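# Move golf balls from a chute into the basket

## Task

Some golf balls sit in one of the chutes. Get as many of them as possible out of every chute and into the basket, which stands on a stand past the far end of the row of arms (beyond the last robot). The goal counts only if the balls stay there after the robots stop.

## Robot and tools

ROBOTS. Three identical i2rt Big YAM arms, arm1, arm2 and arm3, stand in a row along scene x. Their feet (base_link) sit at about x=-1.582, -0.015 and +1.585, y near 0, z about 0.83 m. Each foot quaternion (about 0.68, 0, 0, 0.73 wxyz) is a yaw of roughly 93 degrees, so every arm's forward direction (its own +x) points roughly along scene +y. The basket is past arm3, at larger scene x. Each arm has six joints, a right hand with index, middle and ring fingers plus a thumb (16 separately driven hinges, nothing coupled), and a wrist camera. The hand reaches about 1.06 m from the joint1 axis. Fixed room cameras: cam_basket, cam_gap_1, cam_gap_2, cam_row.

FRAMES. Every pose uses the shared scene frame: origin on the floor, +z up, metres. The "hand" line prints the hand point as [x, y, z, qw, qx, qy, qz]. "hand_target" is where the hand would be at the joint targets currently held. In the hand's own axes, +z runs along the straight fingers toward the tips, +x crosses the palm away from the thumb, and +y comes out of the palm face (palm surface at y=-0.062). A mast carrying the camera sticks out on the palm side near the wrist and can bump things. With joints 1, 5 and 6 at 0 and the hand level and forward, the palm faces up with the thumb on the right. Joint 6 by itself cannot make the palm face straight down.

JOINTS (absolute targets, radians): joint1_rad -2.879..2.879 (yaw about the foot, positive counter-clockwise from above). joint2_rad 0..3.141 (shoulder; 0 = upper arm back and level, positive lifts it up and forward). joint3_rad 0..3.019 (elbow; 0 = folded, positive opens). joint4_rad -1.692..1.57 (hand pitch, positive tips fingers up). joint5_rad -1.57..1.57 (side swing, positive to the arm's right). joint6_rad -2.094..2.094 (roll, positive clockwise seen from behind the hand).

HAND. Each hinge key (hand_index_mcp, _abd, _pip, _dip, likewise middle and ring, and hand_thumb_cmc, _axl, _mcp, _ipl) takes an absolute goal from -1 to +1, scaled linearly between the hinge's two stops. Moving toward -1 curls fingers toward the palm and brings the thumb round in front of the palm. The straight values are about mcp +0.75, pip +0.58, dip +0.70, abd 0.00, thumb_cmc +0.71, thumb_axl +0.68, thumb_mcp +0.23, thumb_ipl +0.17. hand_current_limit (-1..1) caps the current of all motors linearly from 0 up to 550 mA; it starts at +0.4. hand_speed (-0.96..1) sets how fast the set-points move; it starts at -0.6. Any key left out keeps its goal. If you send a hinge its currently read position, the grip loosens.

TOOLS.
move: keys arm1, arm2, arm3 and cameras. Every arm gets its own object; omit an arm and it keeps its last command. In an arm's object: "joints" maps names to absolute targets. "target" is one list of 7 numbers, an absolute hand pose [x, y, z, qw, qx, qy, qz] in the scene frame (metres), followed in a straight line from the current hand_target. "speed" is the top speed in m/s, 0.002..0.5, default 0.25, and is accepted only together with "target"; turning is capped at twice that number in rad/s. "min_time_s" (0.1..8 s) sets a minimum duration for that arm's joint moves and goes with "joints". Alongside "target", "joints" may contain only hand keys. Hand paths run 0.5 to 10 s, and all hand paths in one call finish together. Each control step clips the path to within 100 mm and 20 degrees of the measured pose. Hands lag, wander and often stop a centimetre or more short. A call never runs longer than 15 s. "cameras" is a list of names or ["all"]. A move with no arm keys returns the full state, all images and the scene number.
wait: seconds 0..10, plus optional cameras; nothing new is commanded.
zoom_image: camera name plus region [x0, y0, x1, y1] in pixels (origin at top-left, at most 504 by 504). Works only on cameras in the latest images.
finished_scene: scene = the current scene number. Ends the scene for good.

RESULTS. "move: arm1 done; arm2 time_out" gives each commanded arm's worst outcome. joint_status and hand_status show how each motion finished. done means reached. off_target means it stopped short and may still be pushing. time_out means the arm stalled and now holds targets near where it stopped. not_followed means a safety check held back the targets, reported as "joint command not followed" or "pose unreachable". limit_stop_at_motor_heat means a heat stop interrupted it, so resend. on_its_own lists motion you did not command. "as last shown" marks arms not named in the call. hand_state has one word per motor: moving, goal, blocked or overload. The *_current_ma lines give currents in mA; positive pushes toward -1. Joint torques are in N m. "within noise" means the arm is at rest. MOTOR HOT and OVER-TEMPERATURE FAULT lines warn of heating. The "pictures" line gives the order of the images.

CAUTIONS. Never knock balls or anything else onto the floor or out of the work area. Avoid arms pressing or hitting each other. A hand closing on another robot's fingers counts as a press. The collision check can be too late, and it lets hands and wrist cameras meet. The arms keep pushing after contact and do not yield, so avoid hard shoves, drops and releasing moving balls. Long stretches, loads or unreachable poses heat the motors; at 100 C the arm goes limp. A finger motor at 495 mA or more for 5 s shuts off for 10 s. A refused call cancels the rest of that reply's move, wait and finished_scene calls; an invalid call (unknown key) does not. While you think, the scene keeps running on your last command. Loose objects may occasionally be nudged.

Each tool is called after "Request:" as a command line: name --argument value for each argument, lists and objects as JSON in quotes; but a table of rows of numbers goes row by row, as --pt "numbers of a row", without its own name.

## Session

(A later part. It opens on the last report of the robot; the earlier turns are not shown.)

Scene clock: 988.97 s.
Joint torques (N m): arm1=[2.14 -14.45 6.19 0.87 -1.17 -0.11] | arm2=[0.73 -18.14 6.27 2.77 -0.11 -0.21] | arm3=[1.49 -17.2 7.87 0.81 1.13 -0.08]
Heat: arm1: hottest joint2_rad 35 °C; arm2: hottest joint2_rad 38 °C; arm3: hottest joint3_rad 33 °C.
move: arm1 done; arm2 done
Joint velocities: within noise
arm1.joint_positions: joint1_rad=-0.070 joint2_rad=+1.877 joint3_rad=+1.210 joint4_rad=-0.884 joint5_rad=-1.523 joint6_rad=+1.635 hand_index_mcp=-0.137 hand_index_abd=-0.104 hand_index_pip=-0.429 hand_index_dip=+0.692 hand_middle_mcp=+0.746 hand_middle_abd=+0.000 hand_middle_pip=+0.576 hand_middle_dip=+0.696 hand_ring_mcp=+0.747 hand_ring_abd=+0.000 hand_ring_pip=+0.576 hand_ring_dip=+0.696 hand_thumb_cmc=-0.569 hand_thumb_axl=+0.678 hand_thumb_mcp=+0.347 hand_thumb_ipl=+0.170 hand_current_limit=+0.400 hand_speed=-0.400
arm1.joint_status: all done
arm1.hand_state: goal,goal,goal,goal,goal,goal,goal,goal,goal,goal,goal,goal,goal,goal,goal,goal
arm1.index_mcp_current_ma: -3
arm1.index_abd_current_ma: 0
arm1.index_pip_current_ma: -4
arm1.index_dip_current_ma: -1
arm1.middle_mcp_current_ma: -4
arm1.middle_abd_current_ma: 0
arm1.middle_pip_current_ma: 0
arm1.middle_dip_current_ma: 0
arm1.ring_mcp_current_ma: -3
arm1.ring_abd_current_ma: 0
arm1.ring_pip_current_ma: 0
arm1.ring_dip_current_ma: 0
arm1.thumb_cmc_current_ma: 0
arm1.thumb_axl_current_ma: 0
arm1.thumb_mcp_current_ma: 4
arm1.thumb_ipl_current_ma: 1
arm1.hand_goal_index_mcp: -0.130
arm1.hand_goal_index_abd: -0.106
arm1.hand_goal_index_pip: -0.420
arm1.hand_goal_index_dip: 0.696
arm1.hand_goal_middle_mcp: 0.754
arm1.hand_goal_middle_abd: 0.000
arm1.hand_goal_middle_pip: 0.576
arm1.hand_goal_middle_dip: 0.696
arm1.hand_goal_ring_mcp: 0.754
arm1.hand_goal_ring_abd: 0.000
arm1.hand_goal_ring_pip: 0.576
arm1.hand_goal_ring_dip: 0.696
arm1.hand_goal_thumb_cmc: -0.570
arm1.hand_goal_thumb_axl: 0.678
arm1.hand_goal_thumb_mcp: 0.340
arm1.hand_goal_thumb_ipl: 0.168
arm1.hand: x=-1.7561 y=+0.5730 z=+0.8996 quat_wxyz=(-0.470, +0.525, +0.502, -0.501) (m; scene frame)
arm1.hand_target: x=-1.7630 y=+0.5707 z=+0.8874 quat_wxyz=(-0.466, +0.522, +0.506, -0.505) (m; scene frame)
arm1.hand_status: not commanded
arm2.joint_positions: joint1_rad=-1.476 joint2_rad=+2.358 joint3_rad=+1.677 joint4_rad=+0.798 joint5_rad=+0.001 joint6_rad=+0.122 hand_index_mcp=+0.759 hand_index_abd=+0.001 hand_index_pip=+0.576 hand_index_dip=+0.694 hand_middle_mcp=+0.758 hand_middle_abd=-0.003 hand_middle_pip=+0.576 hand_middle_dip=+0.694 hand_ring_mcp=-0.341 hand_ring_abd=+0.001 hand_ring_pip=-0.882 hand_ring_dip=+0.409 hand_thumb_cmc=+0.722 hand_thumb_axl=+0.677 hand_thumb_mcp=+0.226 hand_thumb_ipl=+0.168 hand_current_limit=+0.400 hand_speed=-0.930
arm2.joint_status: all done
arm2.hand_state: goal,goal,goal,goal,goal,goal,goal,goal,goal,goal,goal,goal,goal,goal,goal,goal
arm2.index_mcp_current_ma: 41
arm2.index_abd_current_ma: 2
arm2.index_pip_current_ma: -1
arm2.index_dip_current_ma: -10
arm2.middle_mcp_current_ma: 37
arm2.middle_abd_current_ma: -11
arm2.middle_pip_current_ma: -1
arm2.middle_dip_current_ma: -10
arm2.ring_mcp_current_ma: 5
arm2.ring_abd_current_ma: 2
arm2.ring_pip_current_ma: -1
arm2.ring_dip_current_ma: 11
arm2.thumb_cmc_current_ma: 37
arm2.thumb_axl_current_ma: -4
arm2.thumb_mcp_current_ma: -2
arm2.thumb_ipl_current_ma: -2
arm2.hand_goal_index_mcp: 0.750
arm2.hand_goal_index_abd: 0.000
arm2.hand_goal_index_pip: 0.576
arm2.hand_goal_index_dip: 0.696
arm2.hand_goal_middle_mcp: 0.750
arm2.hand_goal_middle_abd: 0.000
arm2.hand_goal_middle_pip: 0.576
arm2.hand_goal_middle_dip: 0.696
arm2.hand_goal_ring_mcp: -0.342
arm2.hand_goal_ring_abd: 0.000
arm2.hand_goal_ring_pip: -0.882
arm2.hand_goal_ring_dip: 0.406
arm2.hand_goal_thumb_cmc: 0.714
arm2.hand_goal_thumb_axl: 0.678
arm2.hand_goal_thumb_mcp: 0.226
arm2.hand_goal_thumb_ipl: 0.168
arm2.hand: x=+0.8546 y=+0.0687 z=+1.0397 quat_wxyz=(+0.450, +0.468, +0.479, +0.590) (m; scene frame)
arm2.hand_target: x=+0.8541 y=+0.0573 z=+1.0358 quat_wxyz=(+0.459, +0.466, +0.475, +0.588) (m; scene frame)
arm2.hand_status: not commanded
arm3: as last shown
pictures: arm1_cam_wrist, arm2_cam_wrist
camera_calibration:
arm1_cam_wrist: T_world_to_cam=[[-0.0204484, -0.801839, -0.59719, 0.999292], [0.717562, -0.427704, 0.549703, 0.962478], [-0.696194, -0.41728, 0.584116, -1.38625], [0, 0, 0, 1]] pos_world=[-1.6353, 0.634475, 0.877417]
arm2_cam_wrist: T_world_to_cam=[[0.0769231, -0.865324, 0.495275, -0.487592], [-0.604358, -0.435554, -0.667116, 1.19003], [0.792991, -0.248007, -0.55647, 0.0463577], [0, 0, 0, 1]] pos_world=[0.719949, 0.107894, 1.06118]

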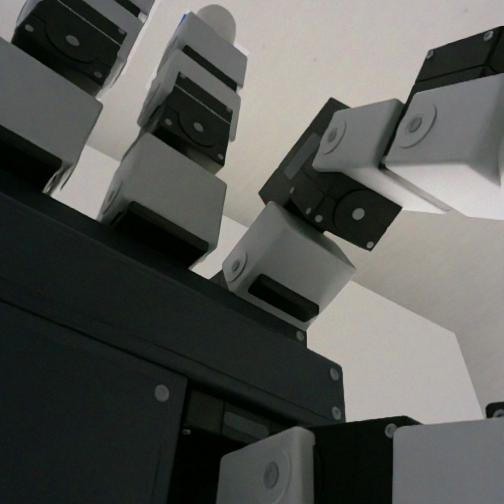

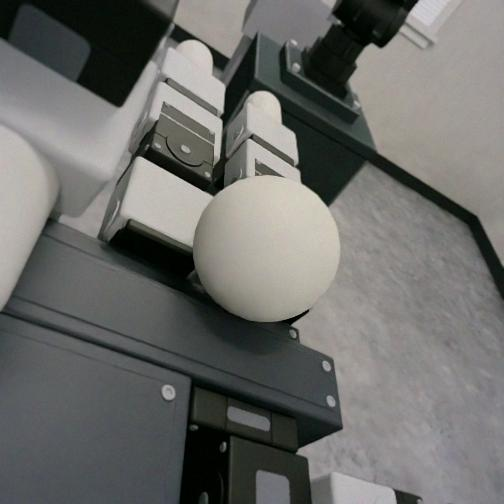

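Request:
move --arm1 '{"joints":{"hand_speed":-0.9,"hand_index_mcp":-0.20}}' --arm2 '{"joints":{"hand_speed":-0.85,"hand_ring_mcp":0.75,"hand_ring_pip":0.576,"hand_ring_dip":0.696}}' --arm3 '{"joints":{"hand_index_mcp":-0.16,"hand_thumb_mcp":0.28,"joint1_rad":1.460,"joint2_rad":2.29,"joint3_rad":2.40,"joint4_rad":-1.40,"joint5_rad":1.565,"joint6_rad":-1.86},"min_time_s":5}' --cameras '["arm1_cam_wrist","arm2_cam_wrist"]'

Scene clock: 997.47 s.
Joint torques (N m): arm1=[2.2 -15.27 6.45 0.65 -1.21 -0.11] | arm2=[0.85 -18.55 6.37 2.85 -0.14 -0.23] | arm3=[1.08 -21.48 12.44 1.17 1.13 -0.09]
Heat: arm1: hottest joint2_rad 35 °C; arm2: hottest joint2_rad 38 °C; arm3: hottest joint3_rad 33 °C.
move: arm1 done; arm2 done; arm3 done
Joint velocities: within noise
arm1.joint_positions: joint1_rad=-0.070 joint2_rad=+1.887 joint3_rad=+1.206 joint4_rad=-0.878 joint5_rad=-1.522 joint6_rad=+1.635 hand_index_mcp=-0.199 hand_index_abd=-0.104 hand_index_pip=-0.421 hand_index_dip=+0.693 hand_middle_mcp=+0.746 hand_middle_abd=+0.000 hand_middle_pip=+0.576 hand_middle_dip=+0.696 hand_ring_mcp=+0.747 hand_ring_abd=+0.000 hand_ring_pip=+0.576 hand_ring_dip=+0.696 hand_thumb_cmc=-0.569 hand_thumb_axl=+0.678 hand_thumb_mcp=+0.345 hand_thumb_ipl=+0.170 hand_current_limit=+0.400 hand_speed=-0.900
arm1.joint_status: all done
arm1.hand_state: goal,goal,goal,goal,goal,goal,goal,goal,goal,goal,goal,goal,goal,goal,goal,goal
arm1.index_mcp_current_ma: 0
arm1.index_abd_current_ma: 0
arm1.index_pip_current_ma: 0
arm1.index_dip_current_ma: 0
arm1.middle_mcp_current_ma: -4
arm1.middle_abd_current_ma: 0
arm1.middle_pip_current_ma: 0
arm1.middle_dip_current_ma: 0
arm1.ring_mcp_current_ma: -3
arm1.ring_abd_current_ma: 0
arm1.ring_pip_current_ma: 0
arm1.ring_dip_current_ma: 0
arm1.thumb_cmc_current_ma: 0
arm1.thumb_axl_current_ma: 0
arm1.thumb_mcp_current_ma: 2
arm1.thumb_ipl_current_ma: 1
arm1.hand_goal_index_mcp: -0.200
arm1.hand_goal_index_abd: -0.106
arm1.hand_goal_index_pip: -0.420
arm1.hand_goal_index_dip: 0.696
arm1.hand_goal_middle_mcp: 0.754
arm1.hand_goal_middle_abd: 0.000
arm1.hand_goal_middle_pip: 0.576
arm1.hand_goal_middle_dip: 0.696
arm1.hand_goal_ring_mcp: 0.754
arm1.hand_goal_ring_abd: 0.000
arm1.hand_goal_ring_pip: 0.576
arm1.hand_goal_ring_dip: 0.696
arm1.hand_goal_thumb_cmc: -0.570
arm1.hand_goal_thumb_axl: 0.678
arm1.hand_goal_thumb_mcp: 0.340
arm1.hand_goal_thumb_ipl: 0.168
arm1.hand: x=-1.7559 y=+0.5715 z=+0.8937 quat_wxyz=(-0.468, +0.527, +0.500, -0.503) (m; scene frame)
arm1.hand_target: x=-1.7630 y=+0.5707 z=+0.8875 quat_wxyz=(-0.466, +0.522, +0.506, -0.505) (m; scene frame)
arm1.hand_status: not commanded
arm2.joint_positions: joint1_rad=-1.476 joint2_rad=+2.358 joint3_rad=+1.677 joint4_rad=+0.798 joint5_rad=+0.001 joint6_rad=+0.122 hand_index_mcp=+0.759 hand_index_abd=+0.001 hand_index_pip=+0.576 hand_index_dip=+0.694 hand_middle_mcp=+0.758 hand_middle_abd=-0.003 hand_middle_pip=+0.576 hand_middle_dip=+0.694 hand_ring_mcp=+0.759 hand_ring_abd=+0.001 hand_ring_pip=+0.576 hand_ring_dip=+0.693 hand_thumb_cmc=+0.722 hand_thumb_axl=+0.677 hand_thumb_mcp=+0.226 hand_thumb_ipl=+0.168 hand_current_limit=+0.400 hand_speed=-0.850
arm2.joint_status: all done
arm2.hand_state: goal,goal,goal,goal,goal,goal,goal,goal,goal,goal,goal,goal,goal,goal,goal,goal
arm2.index_mcp_current_ma: 41
arm2.index_abd_current_ma: 2
arm2.index_pip_current_ma: -1
arm2.index_dip_current_ma: -10
arm2.middle_mcp_current_ma: 37
arm2.middle_abd_current_ma: -11
arm2.middle_pip_current_ma: -1
arm2.middle_dip_current_ma: -10
arm2.ring_mcp_current_ma: 43
arm2.ring_abd_current_ma: 2
arm2.ring_pip_current_ma: -1
arm2.ring_dip_current_ma: -12
arm2.thumb_cmc_current_ma: 37
arm2.thumb_axl_current_ma: -4
arm2.thumb_mcp_current_ma: -2
arm2.thumb_ipl_current_ma: -2
arm2.hand_goal_index_mcp: 0.750
arm2.hand_goal_index_abd: 0.000
arm2.hand_goal_index_pip: 0.576
arm2.hand_goal_index_dip: 0.696
arm2.hand_goal_middle_mcp: 0.750
arm2.hand_goal_middle_abd: 0.000
arm2.hand_goal_middle_pip: 0.576
arm2.hand_goal_middle_dip: 0.696
arm2.hand_goal_ring_mcp: 0.750
arm2.hand_goal_ring_abd: 0.000
arm2.hand_goal_ring_pip: 0.576
arm2.hand_goal_ring_dip: 0.696
arm2.hand_goal_thumb_cmc: 0.714
arm2.hand_goal_thumb_axl: 0.678
arm2.hand_goal_thumb_mcp: 0.226
arm2.hand_goal_thumb_ipl: 0.168
arm2.hand: x=+0.8546 y=+0.0687 z=+1.0397 quat_wxyz=(+0.450, +0.468, +0.479, +0.590) (m; scene frame)
arm2.hand_target: x=+0.8541 y=+0.0573 z=+1.0358 quat_wxyz=(+0.459, +0.466, +0.475, +0.588) (m; scene frame)
arm2.hand_status: not commanded
arm3.joint_positions: joint1_rad=+1.463 joint2_rad=+2.269 joint3_rad=+2.349 joint4_rad=-1.412 joint5_rad=+1.563 joint6_rad=-1.853 hand_index_mcp=-0.161 hand_index_abd=-0.103 hand_index_pip=+0.065 hand_index_dip=+0.699 hand_middle_mcp=+0.973 hand_middle_abd=-0.001 hand_middle_pip=+0.576 hand_middle_dip=+0.696 hand_ring_mcp=+0.973 hand_ring_abd=-0.001 hand_ring_pip=+0.576 hand_ring_dip=+0.696 hand_thumb_cmc=-0.568 hand_thumb_axl=+0.677 hand_thumb_mcp=+0.282 hand_thumb_ipl=+0.170 hand_current_limit=+0.400 hand_speed=-0.600
arm3.joint_status: all done
arm3.hand_state: goal,goal,goal,goal,goal,goal,goal,goal,goal,goal,goal,goal,goal,goal,goal,goal
arm3.index_mcp_current_ma: 0
arm3.index_abd_current_ma: 1
arm3.index_pip_current_ma: 1
arm3.index_dip_current_ma: 1
arm3.middle_mcp_current_ma: -3
arm3.middle_abd_current_ma: 0
arm3.middle_pip_current_ma: 0
arm3.middle_dip_current_ma: 0
arm3.ring_mcp_current_ma: -3
arm3.ring_abd_current_ma: 0
arm3.ring_pip_current_ma: 0
arm3.ring_dip_current_ma: 0
arm3.thumb_cmc_current_ma: 0
arm3.thumb_axl_current_ma: 0
arm3.thumb_mcp_current_ma: 0
arm3.thumb_ipl_current_ma: 1
arm3.hand_goal_index_mcp: -0.160
arm3.hand_goal_index_abd: -0.106
arm3.hand_goal_index_pip: 0.062
arm3.hand_goal_index_dip: 0.696
arm3.hand_goal_middle_mcp: 0.980
arm3.hand_goal_middle_abd: 0.000
arm3.hand_goal_middle_pip: 0.576
arm3.hand_goal_middle_dip: 0.696
arm3.hand_goal_ring_mcp: 0.980
arm3.hand_goal_ring_abd: 0.000
arm3.hand_goal_ring_pip: 0.576
arm3.hand_goal_ring_dip: 0.696
arm3.hand_goal_thumb_cmc: -0.570
arm3.hand_goal_thumb_axl: 0.678
arm3.hand_goal_thumb_mcp: 0.280
arm3.hand_goal_thumb_ipl: 0.168
arm3.hand: x=+0.8561 y=+0.1253 z=+1.0744 quat_wxyz=(+0.704, -0.710, -0.005, -0.025) (m; scene frame)
arm3.hand_target: x=+0.8468 y=+0.1279 z=+1.0814 quat_wxyz=(+0.705, -0.709, +0.009, -0.014) (m; scene frame)
arm3.hand_status: not commanded
pictures: arm1_cam_wrist, arm2_cam_wrist
camera_calibration:
arm1_cam_wrist: T_world_to_cam=[[-0.0197561, -0.806808, -0.590483, 0.992517], [0.716874, -0.423113, 0.554136, 0.957137], [-0.696922, -0.412355, 0.586739, -1.38977], [0, 0, 0, 1]] pos_world=[-1.6351, 0.632671, 0.871112]
arm2_cam_wrist: T_world_to_cam=[[0.0769231, -0.865324, 0.495275, -0.487592], [-0.604358, -0.435554, -0.667116, 1.19003], [0.792991, -0.248007, -0.55647, 0.0463577], [0, 0, 0, 1]] pos_world=[0.719949, 0.107894, 1.06118]

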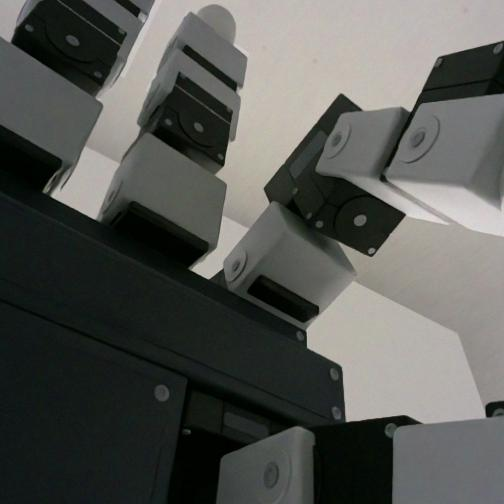

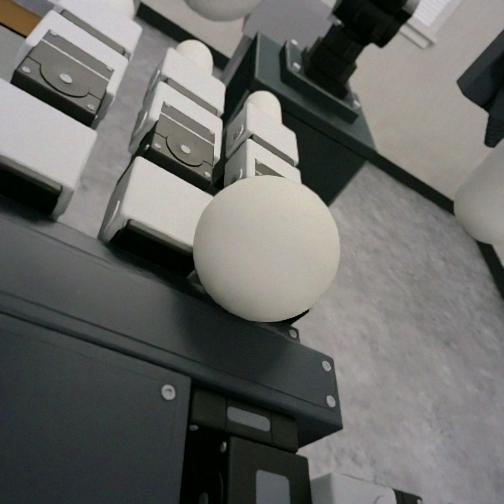

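Request:
move --arm1 '{"joints":{"hand_thumb_mcp":0.20}}' --arm3 '{"joints":{"joint3_rad":2.22,"joint4_rad":-1.265},"min_time_s":3}' --cameras '["arm2_cam_wrist"]'

Scene clock: 1002.87 s.
Joint torques (N m): arm1=[2.08 -15.09 6.45 0.66 -1.31 -0.11] | arm2=[0.73 -18.55 6.42 2.89 -0.13 -0.21] | arm3=[1.08 -21.54 8.25 1.2 1.12 -0.09]
Heat: arm1: hottest joint2_rad 35 °C; arm2: hottest joint2_rad 38 °C; arm3: hottest joint3_rad 33 °C.
move: arm1 off_target; arm3 done
Joint velocities: within noise
arm1.joint_positions: joint1_rad=-0.070 joint2_rad=+1.887 joint3_rad=+1.206 joint4_rad=-0.878 joint5_rad=-1.519 joint6_rad=+1.636 hand_index_mcp=-0.194 hand_index_abd=-0.104 hand_index_pip=-0.420 hand_index_dip=+0.694 hand_middle_mcp=+0.746 hand_middle_abd=+0.000 hand_middle_pip=+0.576 hand_middle_dip=+0.696 hand_ring_mcp=+0.747 hand_ring_abd=+0.000 hand_ring_pip=+0.576 hand_ring_dip=+0.696 hand_thumb_cmc=-0.567 hand_thumb_axl=+0.678 hand_thumb_mcp=+0.321 hand_thumb_ipl=+0.189 hand_current_limit=+0.400 hand_speed=-0.900
arm1.joint_status: hand_thumb_mcp off_target (ended at +0.321, target +0.200)
arm1.hand_state: goal,goal,goal,goal,goal,goal,goal,goal,goal,goal,goal,goal,goal,goal,blocked,blocked
arm1.index_mcp_current_ma: 2
arm1.index_abd_current_ma: 0
arm1.index_pip_current_ma: 0
arm1.index_dip_current_ma: 0
arm1.middle_mcp_current_ma: -4
arm1.middle_abd_current_ma: 0
arm1.middle_pip_current_ma: 0
arm1.middle_dip_current_ma: 0
arm1.ring_mcp_current_ma: -3
arm1.ring_abd_current_ma: 0
arm1.ring_pip_current_ma: 0
arm1.ring_dip_current_ma: 0
arm1.thumb_cmc_current_ma: 1
arm1.thumb_axl_current_ma: 0
arm1.thumb_mcp_current_ma: 385
arm1.thumb_ipl_current_ma: 26
arm1.hand_goal_index_mcp: -0.200
arm1.hand_goal_index_abd: -0.106
arm1.hand_goal_index_pip: -0.420
arm1.hand_goal_index_dip: 0.696
arm1.hand_goal_middle_mcp: 0.754
arm1.hand_goal_middle_abd: 0.000
arm1.hand_goal_middle_pip: 0.576
arm1.hand_goal_middle_dip: 0.696
arm1.hand_goal_ring_mcp: 0.754
arm1.hand_goal_ring_abd: 0.000
arm1.hand_goal_ring_pip: 0.576
arm1.hand_goal_ring_dip: 0.696
arm1.hand_goal_thumb_cmc: -0.570
arm1.hand_goal_thumb_axl: 0.678
arm1.hand_goal_thumb_mcp: 0.200
arm1.hand_goal_thumb_ipl: 0.168
arm1.hand: x=-1.7556 y=+0.5714 z=+0.8933 quat_wxyz=(-0.467, +0.528, +0.501, -0.502) (m; scene frame)
arm1.hand_target: x=-1.7630 y=+0.5707 z=+0.8875 quat_wxyz=(-0.466, +0.522, +0.506, -0.505) (m; scene frame)
arm1.hand_status: not commanded
arm2: as last shown
arm3.joint_positions: joint1_rad=+1.463 joint2_rad=+2.269 joint3_rad=+2.223 joint4_rad=-1.276 joint5_rad=+1.563 joint6_rad=-1.853 hand_index_mcp=-0.161 hand_index_abd=-0.103 hand_index_pip=+0.065 hand_index_dip=+0.699 hand_middle_mcp=+0.973 hand_middle_abd=-0.001 hand_middle_pip=+0.576 hand_middle_dip=+0.696 hand_ring_mcp=+0.973 hand_ring_abd=-0.001 hand_ring_pip=+0.576 hand_ring_dip=+0.696 hand_thumb_cmc=-0.568 hand_thumb_axl=+0.677 hand_thumb_mcp=+0.282 hand_thumb_ipl=+0.170 hand_current_limit=+0.400 hand_speed=-0.600
arm3.joint_status: all done
arm3.hand_state: goal,goal,goal,goal,goal,goal,goal,goal,goal,goal,goal,goal,goal,goal,goal,goal
arm3.index_mcp_current_ma: 0
arm3.index_abd_current_ma: 1
arm3.index_pip_current_ma: 1
arm3.index_dip_current_ma: 1
arm3.middle_mcp_current_ma: -3
arm3.middle_abd_current_ma: 0
arm3.middle_pip_current_ma: 0
arm3.middle_dip_current_ma: 0
arm3.ring_mcp_current_ma: -3
arm3.ring_abd_current_ma: 0
arm3.ring_pip_current_ma: 0
arm3.ring_dip_current_ma: 0
arm3.thumb_cmc_current_ma: 0
arm3.thumb_axl_current_ma: 0
arm3.thumb_mcp_current_ma: 0
arm3.thumb_ipl_current_ma: 1
arm3.hand_goal_index_mcp: -0.160
arm3.hand_goal_index_abd: -0.106
arm3.hand_goal_index_pip: 0.062
arm3.hand_goal_index_dip: 0.696
arm3.hand_goal_middle_mcp: 0.980
arm3.hand_goal_middle_abd: 0.000
arm3.hand_goal_middle_pip: 0.576
arm3.hand_goal_middle_dip: 0.696
arm3.hand_goal_ring_mcp: 0.980
arm3.hand_goal_ring_abd: 0.000
arm3.hand_goal_ring_pip: 0.576
arm3.hand_goal_ring_dip: 0.696
arm3.hand_goal_thumb_cmc: -0.570
arm3.hand_goal_thumb_axl: 0.678
arm3.hand_goal_thumb_mcp: 0.280
arm3.hand_goal_thumb_ipl: 0.168
arm3.hand: x=+0.8537 y=+0.1254 z=+1.0267 quat_wxyz=(+0.704, -0.710, -0.001, -0.022) (m; scene frame)
arm3.hand_target: x=+0.8524 y=+0.1277 z=+1.0111 quat_wxyz=(+0.704, -0.709, -0.007, -0.030) (m; scene frame)
arm3.hand_status: not commanded
pictures: arm2_cam_wrist
camera_calibration:
arm2_cam_wrist: T_world_to_cam=[[0.0769231, -0.865324, 0.495275, -0.487592], [-0.604358, -0.435554, -0.667116, 1.19003], [0.792991, -0.248007, -0.55647, 0.0463577], [0, 0, 0, 1]] pos_world=[0.719949, 0.107894, 1.06118]

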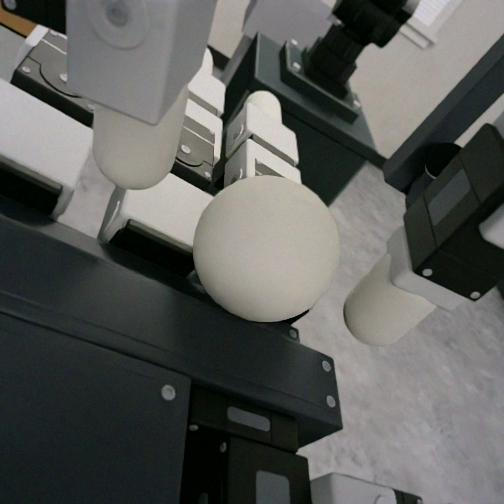

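Request:
move --arm1 '{"joints":{"hand_index_mcp":-0.26,"hand_thumb_mcp":0.16}}' --arm3 '{"joints":{"joint1_rad":1.456},"min_time_s":1}'

Scene clock: 1014.73 s.
Joint torques (N m): arm1=[2.14 -15.15 6.45 0.65 -1.31 -0.12] | arm2=[0.62 -18.49 6.41 2.84 -0.15 -0.23] | arm3=[0.79 -21.48 8.25 1.17 1.12 -0.08]
Heat: arm1: hottest joint2_rad 34 °C; arm2: hottest joint2_rad 38 °C; arm3: hottest joint3_rad 33 °C.
move: arm1 off_target; arm3 done
Joint velocities: within noise
arm1.joint_positions: joint1_rad=-0.070 joint2_rad=+1.887 joint3_rad=+1.206 joint4_rad=-0.878 joint5_rad=-1.519 joint6_rad=+1.636 hand_index_mcp=-0.200 hand_index_abd=-0.104 hand_index_pip=-0.417 hand_index_dip=+0.696 hand_middle_mcp=+0.746 hand_middle_abd=+0.000 hand_middle_pip=+0.576 hand_middle_dip=+0.696 hand_ring_mcp=+0.747 hand_ring_abd=+0.000 hand_ring_pip=+0.576 hand_ring_dip=+0.696 hand_thumb_cmc=-0.567 hand_thumb_axl=+0.678 hand_thumb_mcp=+0.321 hand_thumb_ipl=+0.191 hand_current_limit=+0.400 hand_speed=-0.900
arm1.joint_status: hand_index_mcp off_target (ended at -0.200, target -0.260); hand_thumb_mcp off_target (ended at +0.321, target +0.160)
arm1.hand_state: blocked,goal,goal,goal,goal,goal,goal,goal,goal,goal,goal,goal,goal,goal,blocked,blocked
arm1.index_mcp_current_ma: 100
arm1.index_abd_current_ma: 0
arm1.index_pip_current_ma: 0
arm1.index_dip_current_ma: 0
arm1.middle_mcp_current_ma: -4
arm1.middle_abd_current_ma: 0
arm1.middle_pip_current_ma: 0
arm1.middle_dip_current_ma: 0
arm1.ring_mcp_current_ma: -3
arm1.ring_abd_current_ma: 0
arm1.ring_pip_current_ma: 0
arm1.ring_dip_current_ma: 0
arm1.thumb_cmc_current_ma: 1
arm1.thumb_axl_current_ma: 0
arm1.thumb_mcp_current_ma: 385
arm1.thumb_ipl_current_ma: 31
arm1.hand_goal_index_mcp: -0.260
arm1.hand_goal_index_abd: -0.106
arm1.hand_goal_index_pip: -0.420
arm1.hand_goal_index_dip: 0.696
arm1.hand_goal_middle_mcp: 0.754
arm1.hand_goal_middle_abd: 0.000
arm1.hand_goal_middle_pip: 0.576
arm1.hand_goal_middle_dip: 0.696
arm1.hand_goal_ring_mcp: 0.754
arm1.hand_goal_ring_abd: 0.000
arm1.hand_goal_ring_pip: 0.576
arm1.hand_goal_ring_dip: 0.696
arm1.hand_goal_thumb_cmc: -0.570
arm1.hand_goal_thumb_axl: 0.678
arm1.hand_goal_thumb_mcp: 0.160
arm1.hand_goal_thumb_ipl: 0.168
arm1.hand: x=-1.7556 y=+0.5714 z=+0.8933 quat_wxyz=(-0.467, +0.528, +0.501, -0.502) (m; scene frame)
arm1.hand_target: x=-1.7630 y=+0.5708 z=+0.8875 quat_wxyz=(-0.466, +0.522, +0.506, -0.505) (m; scene frame)
arm1.hand_status: not commanded
arm2: as last shown
arm3.joint_positions: joint1_rad=+1.463 joint2_rad=+2.269 joint3_rad=+2.223 joint4_rad=-1.276 joint5_rad=+1.563 joint6_rad=-1.853 hand_index_mcp=-0.161 hand_index_abd=-0.103 hand_index_pip=+0.065 hand_index_dip=+0.699 hand_middle_mcp=+0.973 hand_middle_abd=-0.001 hand_middle_pip=+0.576 hand_middle_dip=+0.696 hand_ring_mcp=+0.973 hand_ring_abd=-0.001 hand_ring_pip=+0.576 hand_ring_dip=+0.696 hand_thumb_cmc=-0.568 hand_thumb_axl=+0.677 hand_thumb_mcp=+0.282 hand_thumb_ipl=+0.170 hand_current_limit=+0.400 hand_speed=-0.600
arm3.joint_status: all done
arm3.hand_state: goal,goal,goal,goal,goal,goal,goal,goal,goal,goal,goal,goal,goal,goal,goal,goal
arm3.index_mcp_current_ma: 0
arm3.index_abd_current_ma: 1
arm3.index_pip_current_ma: 1
arm3.index_dip_current_ma: 1
arm3.middle_mcp_current_ma: -3
arm3.middle_abd_current_ma: 0
arm3.middle_pip_current_ma: 0
arm3.middle_dip_current_ma: 0
arm3.ring_mcp_current_ma: -3
arm3.ring_abd_current_ma: 0
arm3.ring_pip_current_ma: 0
arm3.ring_dip_current_ma: 0
arm3.thumb_cmc_current_ma: 0
arm3.thumb_axl_current_ma: 0
arm3.thumb_mcp_current_ma: 0
arm3.thumb_ipl_current_ma: 1
arm3.hand_goal_index_mcp: -0.160
arm3.hand_goal_index_abd: -0.106
arm3.hand_goal_index_pip: 0.062
arm3.hand_goal_index_dip: 0.696
arm3.hand_goal_middle_mcp: 0.980
arm3.hand_goal_middle_abd: 0.000
arm3.hand_goal_middle_pip: 0.576
arm3.hand_goal_middle_dip: 0.696
arm3.hand_goal_ring_mcp: 0.980
arm3.hand_goal_ring_abd: 0.000
arm3.hand_goal_ring_pip: 0.576
arm3.hand_goal_ring_dip: 0.696
arm3.hand_goal_thumb_cmc: -0.570
arm3.hand_goal_thumb_axl: 0.678
arm3.hand_goal_thumb_mcp: 0.280
arm3.hand_goal_thumb_ipl: 0.168
arm3.hand: x=+0.8537 y=+0.1254 z=+1.0267 quat_wxyz=(+0.704, -0.710, -0.001, -0.022) (m; scene frame)
arm3.hand_target: x=+0.8532 y=+0.1307 z=+1.0111 quat_wxyz=(+0.704, -0.709, -0.006, -0.031) (m; scene frame)
arm3.hand_status: not commanded
pictures: none

Request:
move --arm1 '{"joints":{"hand_index_mcp":-0.33,"hand_thumb_mcp":0.12}}' --arm3 '{"joints":{"joint1_rad":1.453},"min_time_s":1}'

Scene clock: 1017.40 s.
Joint torques (N m): arm1=[2.08 -15.21 6.45 0.66 -1.2 -0.12] | arm2=[0.91 -18.78 6.27 2.82 -0.12 -0.22] | arm3=[0.62 -21.48 8.25 1.17 1.12 -0.08]
Heat: arm1: hottest joint2_rad 34 °C; arm2: hottest joint2_rad 38 °C; arm3: hottest joint3_rad 32 °C.
move: arm1 off_target; arm3 done
Joint velocities: within noise
arm1.joint_positions: joint1_rad=-0.070 joint2_rad=+1.887 joint3_rad=+1.206 joint4_rad=-0.878 joint5_rad=-1.522 joint6_rad=+1.636 hand_index_mcp=-0.214 hand_index_abd=-0.104 hand_index_pip=-0.409 hand_index_dip=+0.701 hand_middle_mcp=+0.746 hand_middle_abd=+0.000 hand_middle_pip=+0.576 hand_middle_dip=+0.696 hand_ring_mcp=+0.747 hand_ring_abd=+0.000 hand_ring_pip=+0.576 hand_ring_dip=+0.696 hand_thumb_cmc=-0.570 hand_thumb_axl=+0.678 hand_thumb_mcp=+0.321 hand_thumb_ipl=+0.197 hand_current_limit=+0.400 hand_speed=-0.900
arm1.joint_status: hand_index_mcp off_target (ended at -0.214, target -0.330); hand_thumb_mcp off_target (ended at +0.321, target +0.120)
arm1.hand_state: blocked,goal,goal,goal,goal,goal,goal,goal,goal,goal,goal,goal,goal,goal,blocked,blocked
arm1.index_mcp_current_ma: 303
arm1.index_abd_current_ma: 0
arm1.index_pip_current_ma: 5
arm1.index_dip_current_ma: 2
arm1.middle_mcp_current_ma: -4
arm1.middle_abd_current_ma: 0
arm1.middle_pip_current_ma: 0
arm1.middle_dip_current_ma: 0
arm1.ring_mcp_current_ma: -3
arm1.ring_abd_current_ma: 0
arm1.ring_pip_current_ma: 0
arm1.ring_dip_current_ma: 0
arm1.thumb_cmc_current_ma: 0
arm1.thumb_axl_current_ma: 0
arm1.thumb_mcp_current_ma: 385
arm1.thumb_ipl_current_ma: 44
arm1.hand_goal_index_mcp: -0.330
arm1.hand_goal_index_abd: -0.106
arm1.hand_goal_index_pip: -0.420
arm1.hand_goal_index_dip: 0.696
arm1.hand_goal_middle_mcp: 0.754
arm1.hand_goal_middle_abd: 0.000
arm1.hand_goal_middle_pip: 0.576
arm1.hand_goal_middle_dip: 0.696
arm1.hand_goal_ring_mcp: 0.754
arm1.hand_goal_ring_abd: 0.000
arm1.hand_goal_ring_pip: 0.576
arm1.hand_goal_ring_dip: 0.696
arm1.hand_goal_thumb_cmc: -0.570
arm1.hand_goal_thumb_axl: 0.678
arm1.hand_goal_thumb_mcp: 0.120
arm1.hand_goal_thumb_ipl: 0.168
arm1.hand: x=-1.7559 y=+0.5714 z=+0.8938 quat_wxyz=(-0.468, +0.527, +0.500, -0.503) (m; scene frame)
arm1.hand_target: x=-1.7630 y=+0.5707 z=+0.8875 quat_wxyz=(-0.466, +0.522, +0.506, -0.505) (m; scene frame)
arm1.hand_status: not commanded
arm2: as last shown
arm3.joint_positions: joint1_rad=+1.463 joint2_rad=+2.269 joint3_rad=+2.223 joint4_rad=-1.276 joint5_rad=+1.563 joint6_rad=-1.853 hand_index_mcp=-0.161 hand_index_abd=-0.103 hand_index_pip=+0.065 hand_index_dip=+0.699 hand_middle_mcp=+0.973 hand_middle_abd=-0.001 hand_middle_pip=+0.576 hand_middle_dip=+0.696 hand_ring_mcp=+0.973 hand_ring_abd=-0.001 hand_ring_pip=+0.576 hand_ring_dip=+0.696 hand_thumb_cmc=-0.568 hand_thumb_axl=+0.677 hand_thumb_mcp=+0.282 hand_thumb_ipl=+0.170 hand_current_limit=+0.400 hand_speed=-0.600
arm3.joint_status: all done
arm3.hand_state: goal,goal,goal,goal,goal,goal,goal,goal,goal,goal,goal,goal,goal,goal,goal,goal
arm3.index_mcp_current_ma: 0
arm3.index_abd_current_ma: 1
arm3.index_pip_current_ma: 1
arm3.index_dip_current_ma: 1
arm3.middle_mcp_current_ma: -3
arm3.middle_abd_current_ma: 0
arm3.middle_pip_current_ma: 0
arm3.middle_dip_current_ma: 0
arm3.ring_mcp_current_ma: -3
arm3.ring_abd_current_ma: 0
arm3.ring_pip_current_ma: 0
arm3.ring_dip_current_ma: 0
arm3.thumb_cmc_current_ma: 0
arm3.thumb_axl_current_ma: 0
arm3.thumb_mcp_current_ma: 0
arm3.thumb_ipl_current_ma: 1
arm3.hand_goal_index_mcp: -0.160
arm3.hand_goal_index_abd: -0.106
arm3.hand_goal_index_pip: 0.062
arm3.hand_goal_index_dip: 0.696
arm3.hand_goal_middle_mcp: 0.980
arm3.hand_goal_middle_abd: 0.000
arm3.hand_goal_middle_pip: 0.576
arm3.hand_goal_middle_dip: 0.696
arm3.hand_goal_ring_mcp: 0.980
arm3.hand_goal_ring_abd: 0.000
arm3.hand_goal_ring_pip: 0.576
arm3.hand_goal_ring_dip: 0.696
arm3.hand_goal_thumb_cmc: -0.570
arm3.hand_goal_thumb_axl: 0.678
arm3.hand_goal_thumb_mcp: 0.280
arm3.hand_goal_thumb_ipl: 0.168
arm3.hand: x=+0.8537 y=+0.1254 z=+1.0267 quat_wxyz=(+0.704, -0.710, -0.001, -0.022) (m; scene frame)
arm3.hand_target: x=+0.8538 y=+0.1329 z=+1.0111 quat_wxyz=(+0.704, -0.709, -0.005, -0.032) (m; scene frame)
arm3.hand_status: not commanded
pictures: none

Request:
move --arm1 '{"joints":{"joint2_rad":1.80,"joint4_rad":-0.93},"min_time_s":2}' --arm3 '{"joints":{"hand_speed":-0.9,"hand_index_mcp":-0.23,"hand_thumb_mcp":0.185}}' --cameras '["arm1_cam_wrist","arm2_cam_wrist"]'

Request:
move --arm1 '{"joints":{"joint2_rad":1.70,"joint4_rad":-1.03},"min_time_s":2}' --arm3 '{"joints":{"hand_index_mcp":-0.27,"hand_thumb_mcp":0.15}}' --cameras '["arm1_cam_wrist","arm2_cam_wrist"]'

Scene clock: 1026.00 s.
Joint torques (N m): arm1=[2.14 -17.85 6.79 -0.44 -1.33 -0.11] | arm2=[0.73 -18.32 6.38 2.92 -0.09 -0.22] | arm3=[0.62 -21.48 8.24 1.16 1.13 -0.09]
Heat: arm1: hottest joint2_rad 34 °C; arm2: hottest joint2_rad 38 °C; arm3: hottest joint3_rad 32 °C.
move: arm1 done; arm3 done
Joint velocities: within noise
arm1.joint_positions: joint1_rad=-0.070 joint2_rad=+1.826 joint3_rad=+1.206 joint4_rad=-0.919 joint5_rad=-1.519 joint6_rad=+1.636 hand_index_mcp=-0.217 hand_index_abd=-0.104 hand_index_pip=-0.388 hand_index_dip=+0.715 hand_middle_mcp=+0.746 hand_middle_abd=+0.000 hand_middle_pip=+0.576 hand_middle_dip=+0.696 hand_ring_mcp=+0.747 hand_ring_abd=+0.000 hand_ring_pip=+0.576 hand_ring_dip=+0.696 hand_thumb_cmc=-0.576 hand_thumb_axl=+0.678 hand_thumb_mcp=+0.313 hand_thumb_ipl=+0.197 hand_current_limit=+0.400 hand_speed=-0.900
arm1.joint_status: all done
arm1.hand_state: blocked,goal,blocked,goal,goal,goal,goal,goal,goal,goal,goal,goal,goal,goal,blocked,blocked
arm1.index_mcp_current_ma: 290
arm1.index_abd_current_ma: 0
arm1.index_pip_current_ma: 32
arm1.index_dip_current_ma: 13
arm1.middle_mcp_current_ma: -4
arm1.middle_abd_current_ma: 0
arm1.middle_pip_current_ma: 0
arm1.middle_dip_current_ma: 0
arm1.ring_mcp_current_ma: -3
arm1.ring_abd_current_ma: 0
arm1.ring_pip_current_ma: 0
arm1.ring_dip_current_ma: 0
arm1.thumb_cmc_current_ma: -2
arm1.thumb_axl_current_ma: 0
arm1.thumb_mcp_current_ma: 385
arm1.thumb_ipl_current_ma: 45
arm1.hand_goal_index_mcp: -0.330
arm1.hand_goal_index_abd: -0.106
arm1.hand_goal_index_pip: -0.420
arm1.hand_goal_index_dip: 0.696
arm1.hand_goal_middle_mcp: 0.754
arm1.hand_goal_middle_abd: 0.000
arm1.hand_goal_middle_pip: 0.576
arm1.hand_goal_middle_dip: 0.696
arm1.hand_goal_ring_mcp: 0.754
arm1.hand_goal_ring_abd: 0.000
arm1.hand_goal_ring_pip: 0.576
arm1.hand_goal_ring_dip: 0.696
arm1.hand_goal_thumb_cmc: -0.570
arm1.hand_goal_thumb_axl: 0.678
arm1.hand_goal_thumb_mcp: 0.120
arm1.hand_goal_thumb_ipl: 0.168
arm1.hand: x=-1.7558 y=+0.5682 z=+0.9218 quat_wxyz=(-0.472, +0.524, +0.506, -0.497) (m; scene frame)
arm1.hand_target: x=-1.7632 y=+0.5653 z=+0.9340 quat_wxyz=(-0.475, +0.514, +0.514, -0.496) (m; scene frame)
arm1.hand_status: not commanded
arm2: as last shown
arm2.joint_positions: joint1_rad=-1.476 joint2_rad=+2.358 joint3_rad=+1.677 joint4_rad=+0.798 joint5_rad=+0.000 joint6_rad=+0.122 hand_index_mcp=+0.759 hand_index_abd=+0.001 hand_index_pip=+0.576 hand_index_dip=+0.694 hand_middle_mcp=+0.758 hand_middle_abd=-0.003 hand_middle_pip=+0.576 hand_middle_dip=+0.694 hand_ring_mcp=+0.759 hand_ring_abd=+0.001 hand_ring_pip=+0.576 hand_ring_dip=+0.693 hand_thumb_cmc=+0.722 hand_thumb_axl=+0.677 hand_thumb_mcp=+0.226 hand_thumb_ipl=+0.168 hand_current_limit=+0.400 hand_speed=-0.850
arm2.index_mcp_current_ma: 43
arm2.hand: x=+0.8547 y=+0.0689 z=+1.0394 quat_wxyz=(+0.450, +0.468, +0.480, +0.590) (m; scene frame)
arm2.hand_target: x=+0.8541 y=+0.0573 z=+1.0356 quat_wxyz=(+0.459, +0.467, +0.476, +0.588) (m; scene frame)
arm3.joint_positions: joint1_rad=+1.463 joint2_rad=+2.269 joint3_rad=+2.223 joint4_rad=-1.276 joint5_rad=+1.563 joint6_rad=-1.853 hand_index_mcp=-0.230 hand_index_abd=-0.103 hand_index_pip=+0.065 hand_index_dip=+0.699 hand_middle_mcp=+0.973 hand_middle_abd=-0.001 hand_middle_pip=+0.576 hand_middle_dip=+0.696 hand_ring_mcp=+0.973 hand_ring_abd=-0.001 hand_ring_pip=+0.576 hand_ring_dip=+0.696 hand_thumb_cmc=-0.568 hand_thumb_axl=+0.677 hand_thumb_mcp=+0.192 hand_thumb_ipl=+0.170 hand_current_limit=+0.400 hand_speed=-0.900
arm3.joint_status: all done
arm3.hand_state: goal,goal,goal,goal,goal,goal,goal,goal,goal,goal,goal,goal,goal,goal,goal,goal
arm3.index_mcp_current_ma: 0
arm3.index_abd_current_ma: 1
arm3.index_pip_current_ma: 1
arm3.index_dip_current_ma: 1
arm3.middle_mcp_current_ma: -3
arm3.middle_abd_current_ma: 0
arm3.middle_pip_current_ma: 0
arm3.middle_dip_current_ma: 0
arm3.ring_mcp_current_ma: -3
arm3.ring_abd_current_ma: 0
arm3.ring_pip_current_ma: 0
arm3.ring_dip_current_ma: 0
arm3.thumb_cmc_current_ma: 0
arm3.thumb_axl_current_ma: 0
arm3.thumb_mcp_current_ma: 4
arm3.thumb_ipl_current_ma: 1
arm3.hand_goal_index_mcp: -0.230
arm3.hand_goal_index_abd: -0.106
arm3.hand_goal_index_pip: 0.062
arm3.hand_goal_index_dip: 0.696
arm3.hand_goal_middle_mcp: 0.980
arm3.hand_goal_middle_abd: 0.000
arm3.hand_goal_middle_pip: 0.576
arm3.hand_goal_middle_dip: 0.696
arm3.hand_goal_ring_mcp: 0.980
arm3.hand_goal_ring_abd: 0.000
arm3.hand_goal_ring_pip: 0.576
arm3.hand_goal_ring_dip: 0.696
arm3.hand_goal_thumb_cmc: -0.570
arm3.hand_goal_thumb_axl: 0.678
arm3.hand_goal_thumb_mcp: 0.186
arm3.hand_goal_thumb_ipl: 0.168
arm3.hand: x=+0.8537 y=+0.1254 z=+1.0267 quat_wxyz=(+0.704, -0.710, -0.001, -0.022) (m; scene frame)
arm3.hand_target: x=+0.8538 y=+0.1329 z=+1.0111 quat_wxyz=(+0.704, -0.709, -0.005, -0.032) (m; scene frame)
arm3.hand_status: not commanded
pictures: arm1_cam_wrist, arm2_cam_wrist
camera_calibration:
arm1_cam_wrist: T_world_to_cam=[[-0.017968, -0.795184, -0.606102, 1.01742], [0.715316, -0.433765, 0.547879, 0.949202], [-0.69857, -0.42371, 0.576601, -1.39456], [0, 0, 0, 1]] pos_world=[-1.6349, 0.62988, 0.900721]
arm2_cam_wrist: T_world_to_cam=[[0.0777928, -0.865175, 0.4954, -0.488133], [-0.604293, -0.436141, -0.666791, 1.18954], [0.792955, -0.247495, -0.556748, 0.046481], [0, 0, 0, 1]] pos_world=[0.719949, 0.107992, 1.06088]

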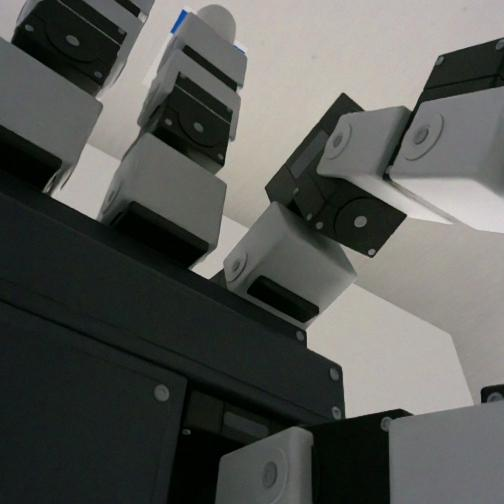

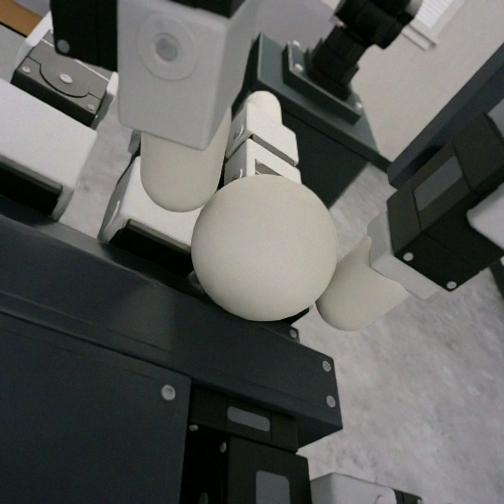

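Scene clock: 1028.40 s.
Joint torques (N m): arm1=[2.14 -16.73 7.28 -0.46 -1.33 -0.12] | arm2=[0.79 -18.55 6.38 2.92 -0.11 -0.2] | arm3=[0.62 -21.42 8.27 1.16 1.12 -0.08]
Heat: arm1: hottest joint2_rad 34 °C; arm2: hottest joint2_rad 38 °C; arm3: hottest joint3_rad 32 °C.
move: arm1 done; arm3 off_target
Joint velocities: within noise
arm1.joint_positions: joint1_rad=-0.070 joint2_rad=+1.724 joint3_rad=+1.206 joint4_rad=-1.019 joint5_rad=-1.519 joint6_rad=+1.636 hand_index_mcp=-0.217 hand_index_abd=-0.104 hand_index_pip=-0.388 hand_index_dip=+0.715 hand_middle_mcp=+0.746 hand_middle_abd=+0.000 hand_middle_pip=+0.576 hand_middle_dip=+0.696 hand_ring_mcp=+0.747 hand_ring_abd=+0.000 hand_ring_pip=+0.576 hand_ring_dip=+0.696 hand_thumb_cmc=-0.576 hand_thumb_axl=+0.678 hand_thumb_mcp=+0.313 hand_thumb_ipl=+0.197 hand_current_limit=+0.400 hand_speed=-0.900
arm1.joint_status: all done
arm1.hand_state: blocked,goal,blocked,goal,goal,goal,goal,goal,goal,goal,goal,goal,goal,goal,blocked,blocked
arm1.index_mcp_current_ma: 290
arm1.index_abd_current_ma: 0
arm1.index_pip_current_ma: 32
arm1.index_dip_current_ma: 13
arm1.middle_mcp_current_ma: -4
arm1.middle_abd_current_ma: 0
arm1.middle_pip_current_ma: 0
arm1.middle_dip_current_ma: 0
arm1.ring_mcp_current_ma: -3
arm1.ring_abd_current_ma: 0
arm1.ring_pip_current_ma: 0
arm1.ring_dip_current_ma: 0
arm1.thumb_cmc_current_ma: -2
arm1.thumb_axl_current_ma: 0
arm1.thumb_mcp_current_ma: 385
arm1.thumb_ipl_current_ma: 45
arm1.hand_goal_index_mcp: -0.330
arm1.hand_goal_index_abd: -0.106
arm1.hand_goal_index_pip: -0.420
arm1.hand_goal_index_dip: 0.696
arm1.hand_goal_middle_mcp: 0.754
arm1.hand_goal_middle_abd: 0.000
arm1.hand_goal_middle_pip: 0.576
arm1.hand_goal_middle_dip: 0.696
arm1.hand_goal_ring_mcp: 0.754
arm1.hand_goal_ring_abd: 0.000
arm1.hand_goal_ring_pip: 0.576
arm1.hand_goal_ring_dip: 0.696
arm1.hand_goal_thumb_cmc: -0.570
arm1.hand_goal_thumb_axl: 0.678
arm1.hand_goal_thumb_mcp: 0.120
arm1.hand_goal_thumb_ipl: 0.168
arm1.hand: x=-1.7560 y=+0.5535 z=+0.9691 quat_wxyz=(-0.473, +0.523, +0.506, -0.497) (m; scene frame)
arm1.hand_target: x=-1.7632 y=+0.5495 z=+0.9805 quat_wxyz=(-0.475, +0.514, +0.514, -0.496) (m; scene frame)
arm1.hand_status: not commanded
arm2: as last shown
arm3.joint_positions: joint1_rad=+1.463 joint2_rad=+2.269 joint3_rad=+2.223 joint4_rad=-1.276 joint5_rad=+1.563 joint6_rad=-1.853 hand_index_mcp=-0.239 hand_index_abd=-0.103 hand_index_pip=+0.070 hand_index_dip=+0.699 hand_middle_mcp=+0.973 hand_middle_abd=-0.001 hand_middle_pip=+0.576 hand_middle_dip=+0.696 hand_ring_mcp=+0.973 hand_ring_abd=-0.001 hand_ring_pip=+0.576 hand_ring_dip=+0.696 hand_thumb_cmc=-0.568 hand_thumb_axl=+0.677 hand_thumb_mcp=+0.187 hand_thumb_ipl=+0.175 hand_current_limit=+0.400 hand_speed=-0.900
arm3.joint_status: hand_index_mcp off_target (ended at -0.239, target -0.270); hand_thumb_mcp off_target (ended at +0.187, target +0.150)
arm3.hand_state: blocked,goal,goal,goal,goal,goal,goal,goal,goal,goal,goal,goal,goal,goal,blocked,goal
arm3.index_mcp_current_ma: 39
arm3.index_abd_current_ma: 1
arm3.index_pip_current_ma: 4
arm3.index_dip_current_ma: 1
arm3.middle_mcp_current_ma: -3
arm3.middle_abd_current_ma: 0
arm3.middle_pip_current_ma: 0
arm3.middle_dip_current_ma: 0
arm3.ring_mcp_current_ma: -3
arm3.ring_abd_current_ma: 0
arm3.ring_pip_current_ma: 0
arm3.ring_dip_current_ma: 0
arm3.thumb_cmc_current_ma: 0
arm3.thumb_axl_current_ma: 0
arm3.thumb_mcp_current_ma: 71
arm3.thumb_ipl_current_ma: 5
arm3.hand_goal_index_mcp: -0.270
arm3.hand_goal_index_abd: -0.106
arm3.hand_goal_index_pip: 0.062
arm3.hand_goal_index_dip: 0.696
arm3.hand_goal_middle_mcp: 0.980
arm3.hand_goal_middle_abd: 0.000
arm3.hand_goal_middle_pip: 0.576
arm3.hand_goal_middle_dip: 0.696
arm3.hand_goal_ring_mcp: 0.980
arm3.hand_goal_ring_abd: 0.000
arm3.hand_goal_ring_pip: 0.576
arm3.hand_goal_ring_dip: 0.696
arm3.hand_goal_thumb_cmc: -0.570
arm3.hand_goal_thumb_axl: 0.678
arm3.hand_goal_thumb_mcp: 0.150
arm3.hand_goal_thumb_ipl: 0.168
arm3.hand: x=+0.8537 y=+0.1254 z=+1.0267 quat_wxyz=(+0.704, -0.710, -0.001, -0.022) (m; scene frame)
arm3.hand_target: x=+0.8538 y=+0.1329 z=+1.0111 quat_wxyz=(+0.704, -0.709, -0.005, -0.032) (m; scene frame)
arm3.hand_status: not commanded
pictures: arm1_cam_wrist, arm2_cam_wrist
camera_calibration:
arm1_cam_wrist: T_world_to_cam=[[-0.0180266, -0.794231, -0.607349, 1.03504], [0.715329, -0.43465, 0.547161, 0.91836], [-0.698556, -0.42459, 0.575971, -1.42713], [0, 0, 0, 1]] pos_world=[-1.6352, 0.615281, 0.948122]
arm2_cam_wrist: T_world_to_cam=[[0.0777928, -0.865175, 0.4954, -0.488133], [-0.604293, -0.436141, -0.666791, 1.18954], [0.792955, -0.247495, -0.556748, 0.046481], [0, 0, 0, 1]] pos_world=[0.719949, 0.107992, 1.06088]

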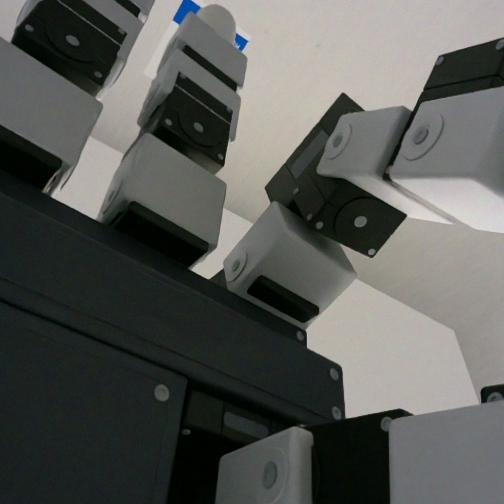

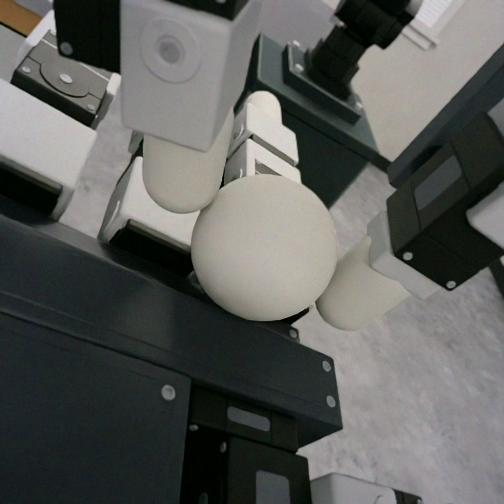

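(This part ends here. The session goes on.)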